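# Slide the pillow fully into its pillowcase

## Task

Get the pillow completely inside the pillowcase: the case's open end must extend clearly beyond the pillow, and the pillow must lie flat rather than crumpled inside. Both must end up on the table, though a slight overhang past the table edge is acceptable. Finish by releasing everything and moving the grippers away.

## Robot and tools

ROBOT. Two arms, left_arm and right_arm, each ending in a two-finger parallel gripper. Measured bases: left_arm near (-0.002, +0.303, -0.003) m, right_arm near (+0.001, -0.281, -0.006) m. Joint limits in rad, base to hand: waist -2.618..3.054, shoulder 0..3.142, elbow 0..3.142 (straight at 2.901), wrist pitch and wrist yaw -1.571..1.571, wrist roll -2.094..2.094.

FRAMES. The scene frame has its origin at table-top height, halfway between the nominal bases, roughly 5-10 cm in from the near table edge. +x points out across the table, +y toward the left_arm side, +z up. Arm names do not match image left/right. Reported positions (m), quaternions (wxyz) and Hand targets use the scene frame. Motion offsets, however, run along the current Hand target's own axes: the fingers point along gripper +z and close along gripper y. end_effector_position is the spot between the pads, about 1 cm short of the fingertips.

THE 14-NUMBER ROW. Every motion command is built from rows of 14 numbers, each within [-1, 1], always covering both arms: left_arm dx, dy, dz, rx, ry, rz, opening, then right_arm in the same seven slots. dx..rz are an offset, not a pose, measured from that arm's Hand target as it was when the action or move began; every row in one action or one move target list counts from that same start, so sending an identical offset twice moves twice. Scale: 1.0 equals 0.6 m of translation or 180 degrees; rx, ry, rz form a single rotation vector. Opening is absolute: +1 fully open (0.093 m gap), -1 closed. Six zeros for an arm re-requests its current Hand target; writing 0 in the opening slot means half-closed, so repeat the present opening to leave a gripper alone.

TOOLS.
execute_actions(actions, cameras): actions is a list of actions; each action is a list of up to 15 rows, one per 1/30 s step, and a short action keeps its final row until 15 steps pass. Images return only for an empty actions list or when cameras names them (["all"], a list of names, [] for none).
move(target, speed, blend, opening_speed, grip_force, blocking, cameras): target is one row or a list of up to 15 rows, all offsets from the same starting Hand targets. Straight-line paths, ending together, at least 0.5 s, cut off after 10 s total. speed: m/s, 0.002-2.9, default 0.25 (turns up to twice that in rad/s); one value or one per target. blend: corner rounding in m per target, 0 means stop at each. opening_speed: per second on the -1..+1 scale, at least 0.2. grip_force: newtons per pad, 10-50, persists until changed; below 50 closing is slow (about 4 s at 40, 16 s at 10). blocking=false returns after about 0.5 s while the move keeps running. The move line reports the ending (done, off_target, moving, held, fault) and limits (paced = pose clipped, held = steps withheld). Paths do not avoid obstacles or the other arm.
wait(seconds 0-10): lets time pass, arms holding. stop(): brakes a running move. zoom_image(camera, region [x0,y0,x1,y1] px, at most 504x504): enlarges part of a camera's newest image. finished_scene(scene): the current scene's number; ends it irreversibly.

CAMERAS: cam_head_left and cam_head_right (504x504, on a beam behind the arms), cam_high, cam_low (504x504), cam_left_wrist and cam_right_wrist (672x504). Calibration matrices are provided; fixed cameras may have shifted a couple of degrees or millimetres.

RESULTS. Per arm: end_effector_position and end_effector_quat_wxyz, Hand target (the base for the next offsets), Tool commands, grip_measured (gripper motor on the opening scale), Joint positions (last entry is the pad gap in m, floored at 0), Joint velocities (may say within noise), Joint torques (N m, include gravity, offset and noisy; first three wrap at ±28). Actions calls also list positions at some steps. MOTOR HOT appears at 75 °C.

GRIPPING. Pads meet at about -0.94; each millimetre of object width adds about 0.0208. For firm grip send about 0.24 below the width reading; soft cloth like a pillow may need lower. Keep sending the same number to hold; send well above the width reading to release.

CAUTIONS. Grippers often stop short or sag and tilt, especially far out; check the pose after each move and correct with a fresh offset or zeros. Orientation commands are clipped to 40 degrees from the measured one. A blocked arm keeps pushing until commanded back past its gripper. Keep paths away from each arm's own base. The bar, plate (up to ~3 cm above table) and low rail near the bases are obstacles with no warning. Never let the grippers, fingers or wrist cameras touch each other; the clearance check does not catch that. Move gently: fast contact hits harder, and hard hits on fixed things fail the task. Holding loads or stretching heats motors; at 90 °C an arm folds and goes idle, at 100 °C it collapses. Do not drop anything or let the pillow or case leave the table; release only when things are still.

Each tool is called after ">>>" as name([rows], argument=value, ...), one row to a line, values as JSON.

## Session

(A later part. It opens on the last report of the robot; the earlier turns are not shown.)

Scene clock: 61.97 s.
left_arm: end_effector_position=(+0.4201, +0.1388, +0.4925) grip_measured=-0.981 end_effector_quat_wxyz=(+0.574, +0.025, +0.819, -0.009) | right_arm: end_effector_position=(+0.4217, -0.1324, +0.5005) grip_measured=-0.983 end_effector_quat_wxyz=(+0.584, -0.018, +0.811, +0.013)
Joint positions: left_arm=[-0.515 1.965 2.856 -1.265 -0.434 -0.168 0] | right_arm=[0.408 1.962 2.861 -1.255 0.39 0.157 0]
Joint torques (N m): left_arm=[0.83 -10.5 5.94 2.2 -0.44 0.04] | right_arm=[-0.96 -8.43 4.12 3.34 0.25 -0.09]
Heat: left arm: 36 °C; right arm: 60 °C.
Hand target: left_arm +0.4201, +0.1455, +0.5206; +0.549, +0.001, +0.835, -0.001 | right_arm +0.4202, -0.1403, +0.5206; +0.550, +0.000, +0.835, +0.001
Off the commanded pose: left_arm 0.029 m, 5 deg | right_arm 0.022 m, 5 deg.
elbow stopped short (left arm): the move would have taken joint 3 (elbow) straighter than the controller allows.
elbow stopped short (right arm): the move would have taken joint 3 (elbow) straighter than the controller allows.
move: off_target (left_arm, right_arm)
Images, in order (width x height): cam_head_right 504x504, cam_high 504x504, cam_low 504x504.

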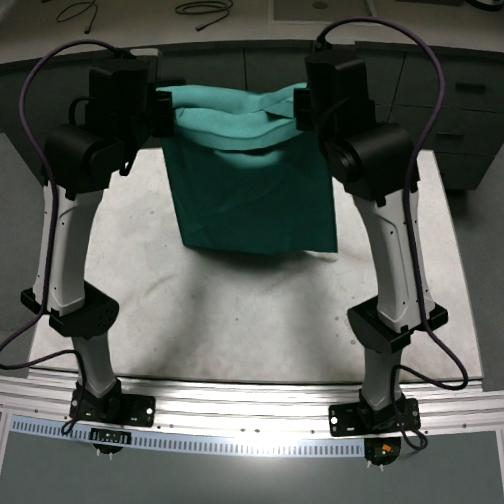

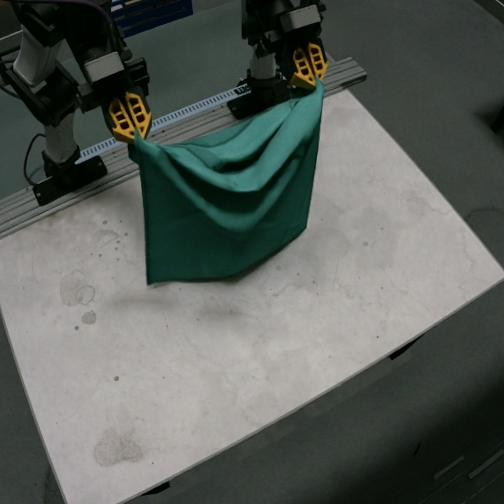

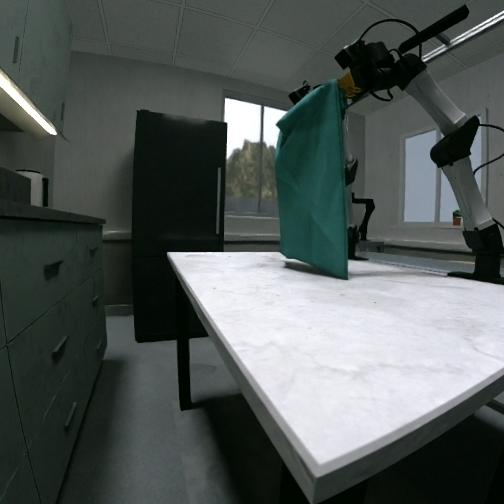

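>>> move([
  [0.173,0,-0.107,0,0,0,-1,0.173,0,-0.107,0,0,0,-1],
  [0.377,0,-0.2,0,0.05,0,-1,0.377,0,-0.2,0,0.05,0,-1],
  [0.594,0,-0.197,0,0.1,0,-1,0.594,0,-0.197,0,0.1,0,-1],
  [0.202,0,-0.131,0,0,0,-1,0.202,0,-0.131,0,0,0,-1],
  [0,0,0,0,0,0,-1,0,0,0,0,0,0,-1],
  [0.138,0,0.06,0,0,0,-1,0.138,0,0.06,0,0,0,-1],
  [0,0,0,0,0,0,-1,0,0,0,0,0,0,-1],
  [0.138,0,0.06,0,0,0,-1,0.138,0,0.06,0,0,0,-1],
  [0,0,0,0,0,0,-1,0,0,0,0,0,0,-1],
], speed=[0.25,0.25,0.25,0.22,0.22,0.6,0.7,0.6,0.7], blend=0.02, cameras=["cam_head_right","cam_high","cam_low"])

Scene clock: 67.83 s.
left_arm: end_effector_position=(+0.4196, +0.1393, +0.4934) grip_measured=-0.981 end_effector_quat_wxyz=(+0.575, +0.024, +0.818, -0.009) | right_arm: end_effector_position=(+0.4207, -0.1344, +0.5018) grip_measured=-0.983 end_effector_quat_wxyz=(+0.585, -0.016, +0.811, +0.010)
Joint positions: left_arm=[-0.516 1.962 2.853 -1.263 -0.437 -0.168 0] | right_arm=[0.407 1.959 2.86 -1.256 0.396 0.156 0]
Joint torques (N m): left_arm=[0.85 -10.11 6.27 2.19 -0.42 0.03] | right_arm=[-0.83 -8.17 4.31 3.35 0.2 -0.11]
Heat: left arm: 36 °C; right arm: 57 °C.
Hand target: left_arm +0.4202, +0.1454, +0.5205; +0.549, +0.001, +0.836, -0.001 | right_arm +0.4202, -0.1403, +0.5207; +0.550, +0.001, +0.835, +0.001
Off the commanded pose: left_arm 0.028 m, 5 deg | right_arm 0.020 m, 5 deg.
elbow stopped short (left arm): the move would have taken joint 3 (elbow) straighter than the controller allows.
elbow stopped short (right arm): the move would have taken joint 3 (elbow) straighter than the controller allows.
move: off_target (left_arm, right_arm)
Images, in order (width x height): cam_head_right 504x504, cam_high 504x504, cam_low 504x504.

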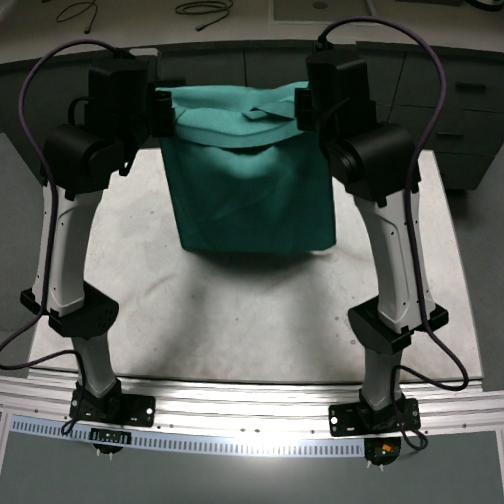

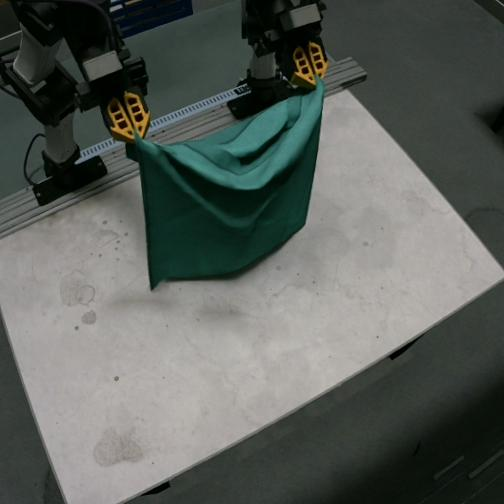

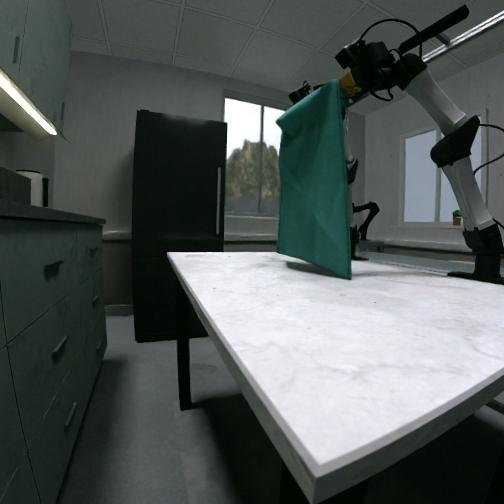

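>>> move([
  [-0.007,0,0.142,0,0,0,-1,-0.007,0,0.142,0,0,0,-1],
  [0.219,0,-0.087,0,0,0,-1,0.219,0,-0.087,0,0,0,-1],
  [0.482,0,-0.191,0,0.1,0,-1,0.482,0,-0.191,0,0.1,0,-1],
  [0.727,0,-0.212,0,0.2,0,-1,0.727,0,-0.212,0,0.2,0,-1],
  [0.911,0,-0.133,0,0.27,0,-1,0.911,0,-0.133,0,0.27,0,-1],
], speed=0.27, blend=0.03, cameras=["all"])

>>> zoom_image(camera="cam_head_right", region=[160, 190, 360, 400])

Scene clock: 71.83 s.
left_arm: end_effector_position=(+0.1301, +0.1449, +0.0539) grip_measured=-0.981 end_effector_quat_wxyz=(+0.160, -0.001, +0.987, -0.003) | right_arm: end_effector_position=(+0.1309, -0.1402, +0.0554) grip_measured=-0.983 end_effector_quat_wxyz=(+0.163, +0.001, +0.987, -0.002)
Joint positions: left_arm=[-1.106 1.159 0.671 -0.909 -0.284 -1.087 0] | right_arm=[1.006 1.092 0.644 -0.953 0.273 1.043 0]
Joint torques (N m): left_arm=[0.76 -2.09 6.23 0.47 -0.32 0.04] | right_arm=[-0.76 -1.44 4.83 1.26 0.11 -0.06]
Heat: left arm: 35 °C; right arm: 55 °C.
Hand target: left_arm +0.1302, +0.1456, +0.0503; +0.157, +0.001, +0.988, -0.001 | right_arm +0.1306, -0.1394, +0.0504; +0.157, +0.000, +0.988, +0.001
Off the commanded pose: left_arm 0.004 m, 1 deg | right_arm 0.005 m, 1 deg.
elbow stopped short (left arm): the move would have taken joint 3 (elbow) straighter than the controller allows.
elbow stopped short (right arm): the move would have taken joint 3 (elbow) straighter than the controller allows.
move: done
camera_calibration:
cam_left_wrist: T_world_to_cam=[[-0.00420369, -0.999716, 0.0234694, 0.141709], [-0.991279, 0.00725719, 0.13158, 0.157633], [-0.131713, -0.0227116, -0.991028, 0.16395], [0, 0, 0, 1]] pos_world=[0.178448, 0.144248, 0.138412]
cam_right_wrist: T_world_to_cam=[[-0.0236825, -0.999526, 0.0196905, -0.141039], [-0.99328, 0.0257574, 0.112834, 0.167098], [-0.113288, -0.016886, -0.993419, 0.155184], [0, 0, 0, 1]] pos_world=[0.180215, -0.142656, 0.138086]

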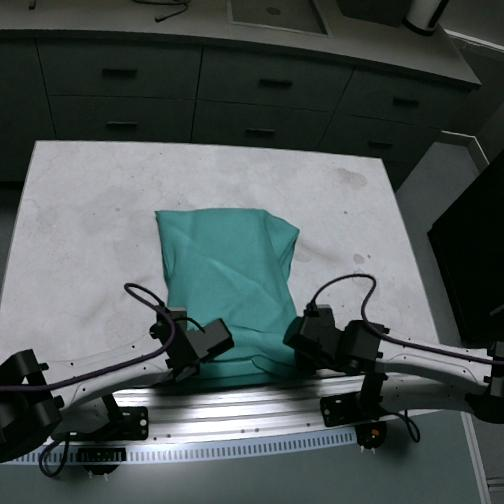

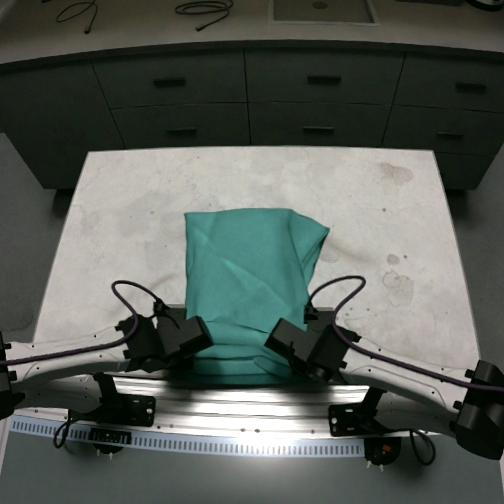

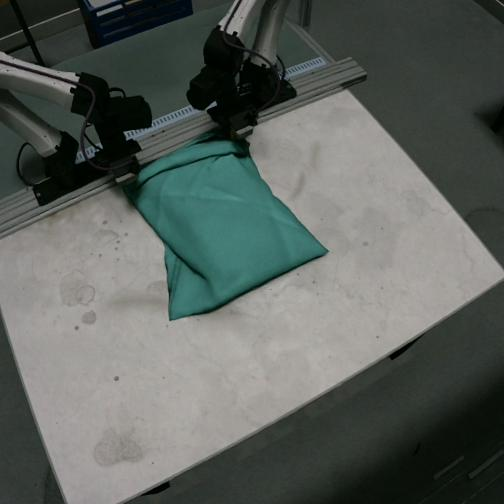

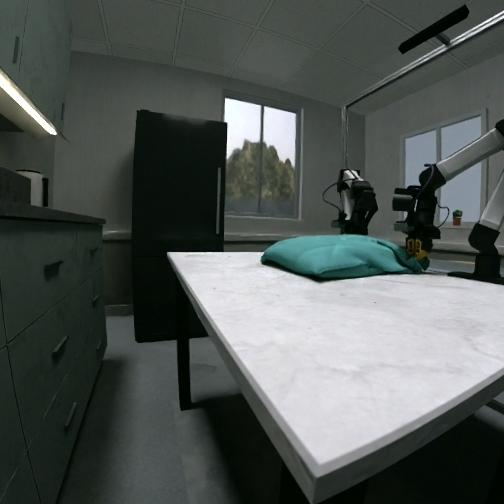

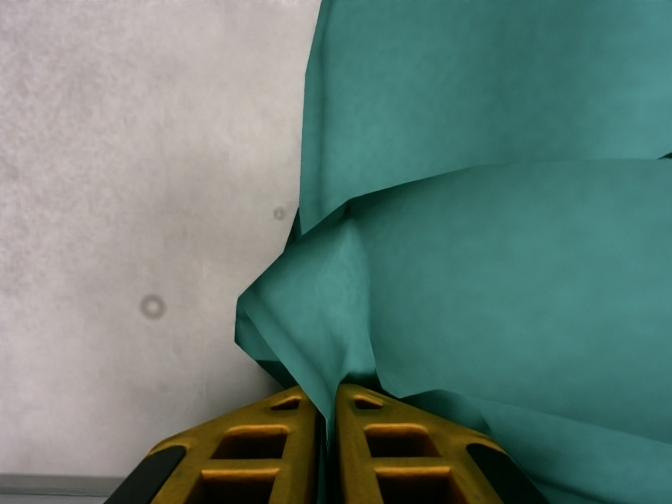

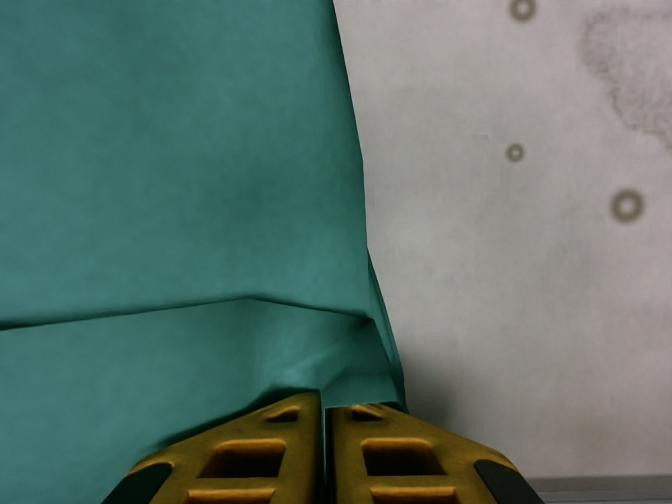

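Scaled by 2.400.

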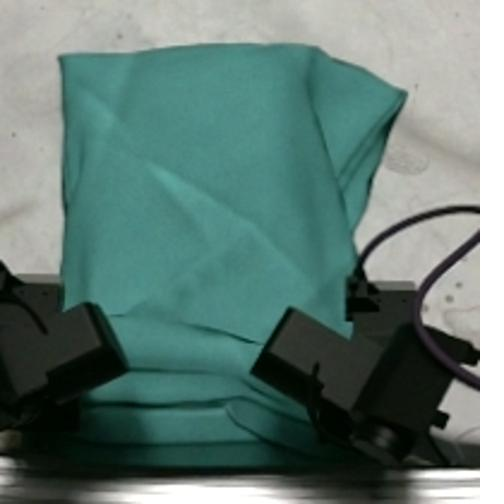

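>>> move([
  [0.017,0,0.052,0,0,0,-1,0.017,0,0.052,0,0,0,-1],
  [0.017,0,0.052,0,0,0,-0.4,0.017,0,0.052,0,0,0,-0.4],
  [-0.05,0,-0.16,0,0,0,-0.4,-0.05,0,-0.16,0,0,0,-0.4],
  [-0.1,0.13,-0.3,0,0,0,-0.4,-0.1,-0.13,-0.3,0,0,0,-0.4],
], speed=[0.06,0.06,0.06,0.15], cameras=["all"])

>>> zoom_image(camera="cam_head_right", region=[140, 190, 360, 410])

Scene clock: 78.50 s.
left_arm: end_effector_position=(+0.1314, +0.2257, +0.2319) grip_measured=-0.402 end_effector_quat_wxyz=(+0.197, +0.007, +0.979, -0.047) | right_arm: end_effector_position=(+0.1354, -0.2175, +0.2374) grip_measured=-0.402 end_effector_quat_wxyz=(+0.222, -0.005, +0.974, +0.049)
Joint positions: left_arm=[-0.698 0.872 1.241 -1.553 -0.169 -0.654 0.026] | right_arm=[0.508 0.837 1.246 -1.542 0.132 0.527 0.026]
Joint torques (N m): left_arm=[0.66 0.28 9.2 0.72 -0.19 0.04] | right_arm=[-0.57 1.1 6.69 1.53 -0.01 -0.08]
Heat: left arm: 35 °C; right arm: 52 °C.
Hand target: left_arm +0.1317, +0.2239, +0.2400; +0.157, +0.001, +0.988, -0.001 | right_arm +0.1317, -0.2178, +0.2400; +0.157, +0.000, +0.988, +0.001
Off the commanded pose: left_arm 0.008 m, 7 deg | right_arm 0.004 m, 9 deg.
joint sent to its limit (left arm) — joint 4 (wrist pitch), lower limit. The joint targets are off in orientation, not in position.
joint sent to its limit (right arm) — joint 4 (wrist pitch), lower limit. The joint targets are off in orientation, not in position.
move: off_target (left_arm, right_arm)
camera_calibration:
cam_left_wrist: T_world_to_cam=[[-0.039382, -0.993632, 0.105571, 0.202406], [-0.997459, 0.0453699, 0.0549301, 0.144957], [-0.05937, -0.10314, -0.992893, 0.351409], [0, 0, 0, 1]] pos_world=[0.173423, 0.230785, 0.319581]
cam_right_wrist: T_world_to_cam=[[0.0093208, -0.996707, -0.0805556, -0.201791], [-0.999936, -0.00876767, -0.00721741, 0.174866], [0.00648735, 0.0806177, -0.996724, 0.340878], [0, 0, 0, 1]] pos_world=[0.174525, -0.227074, 0.324768]

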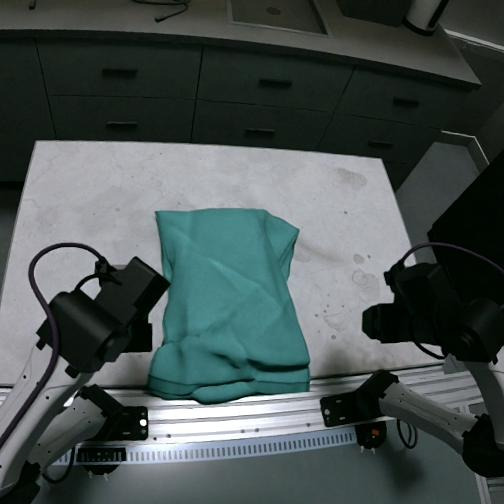

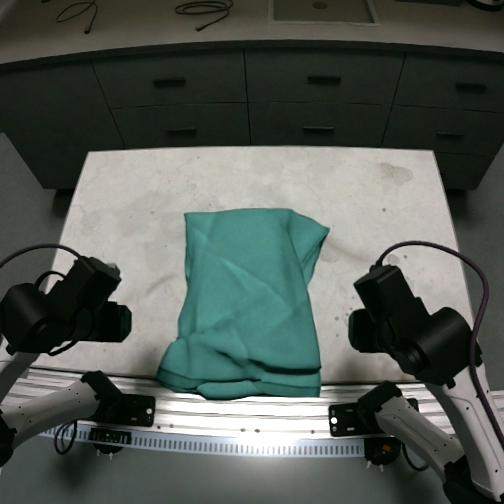

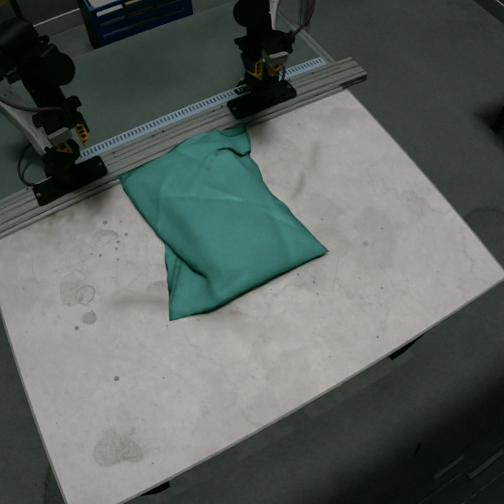

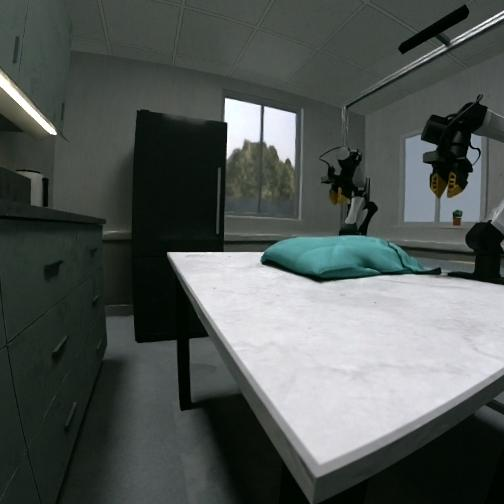

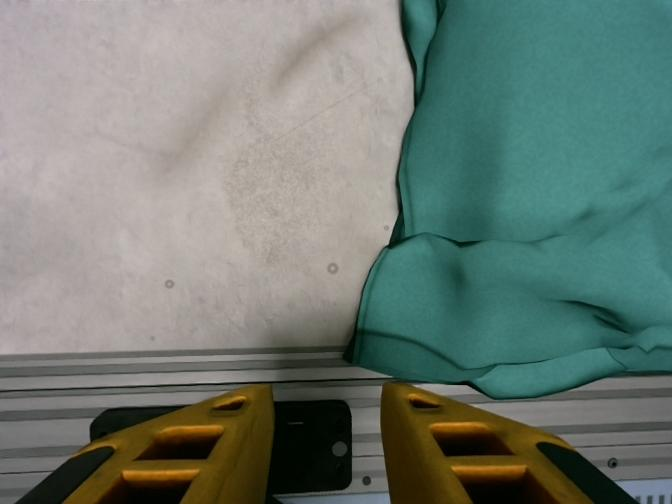

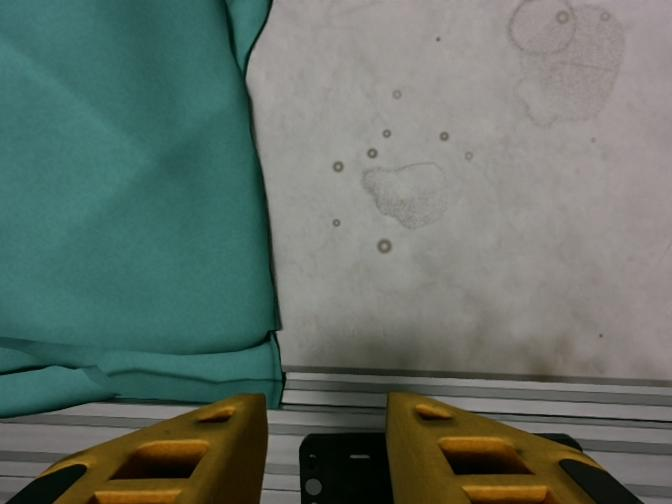

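Scaled by 2.291.

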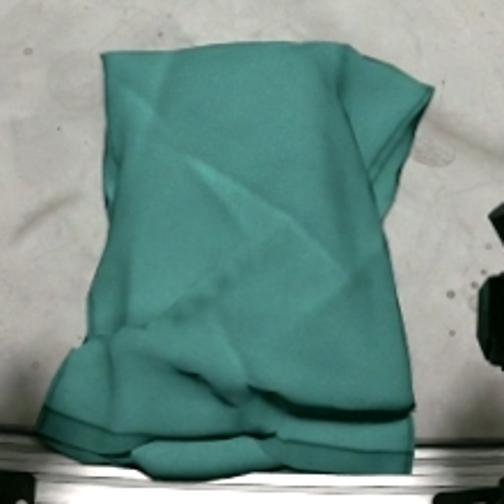

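>>> finished_scene(scene=2)

The scene is finished: the task was done.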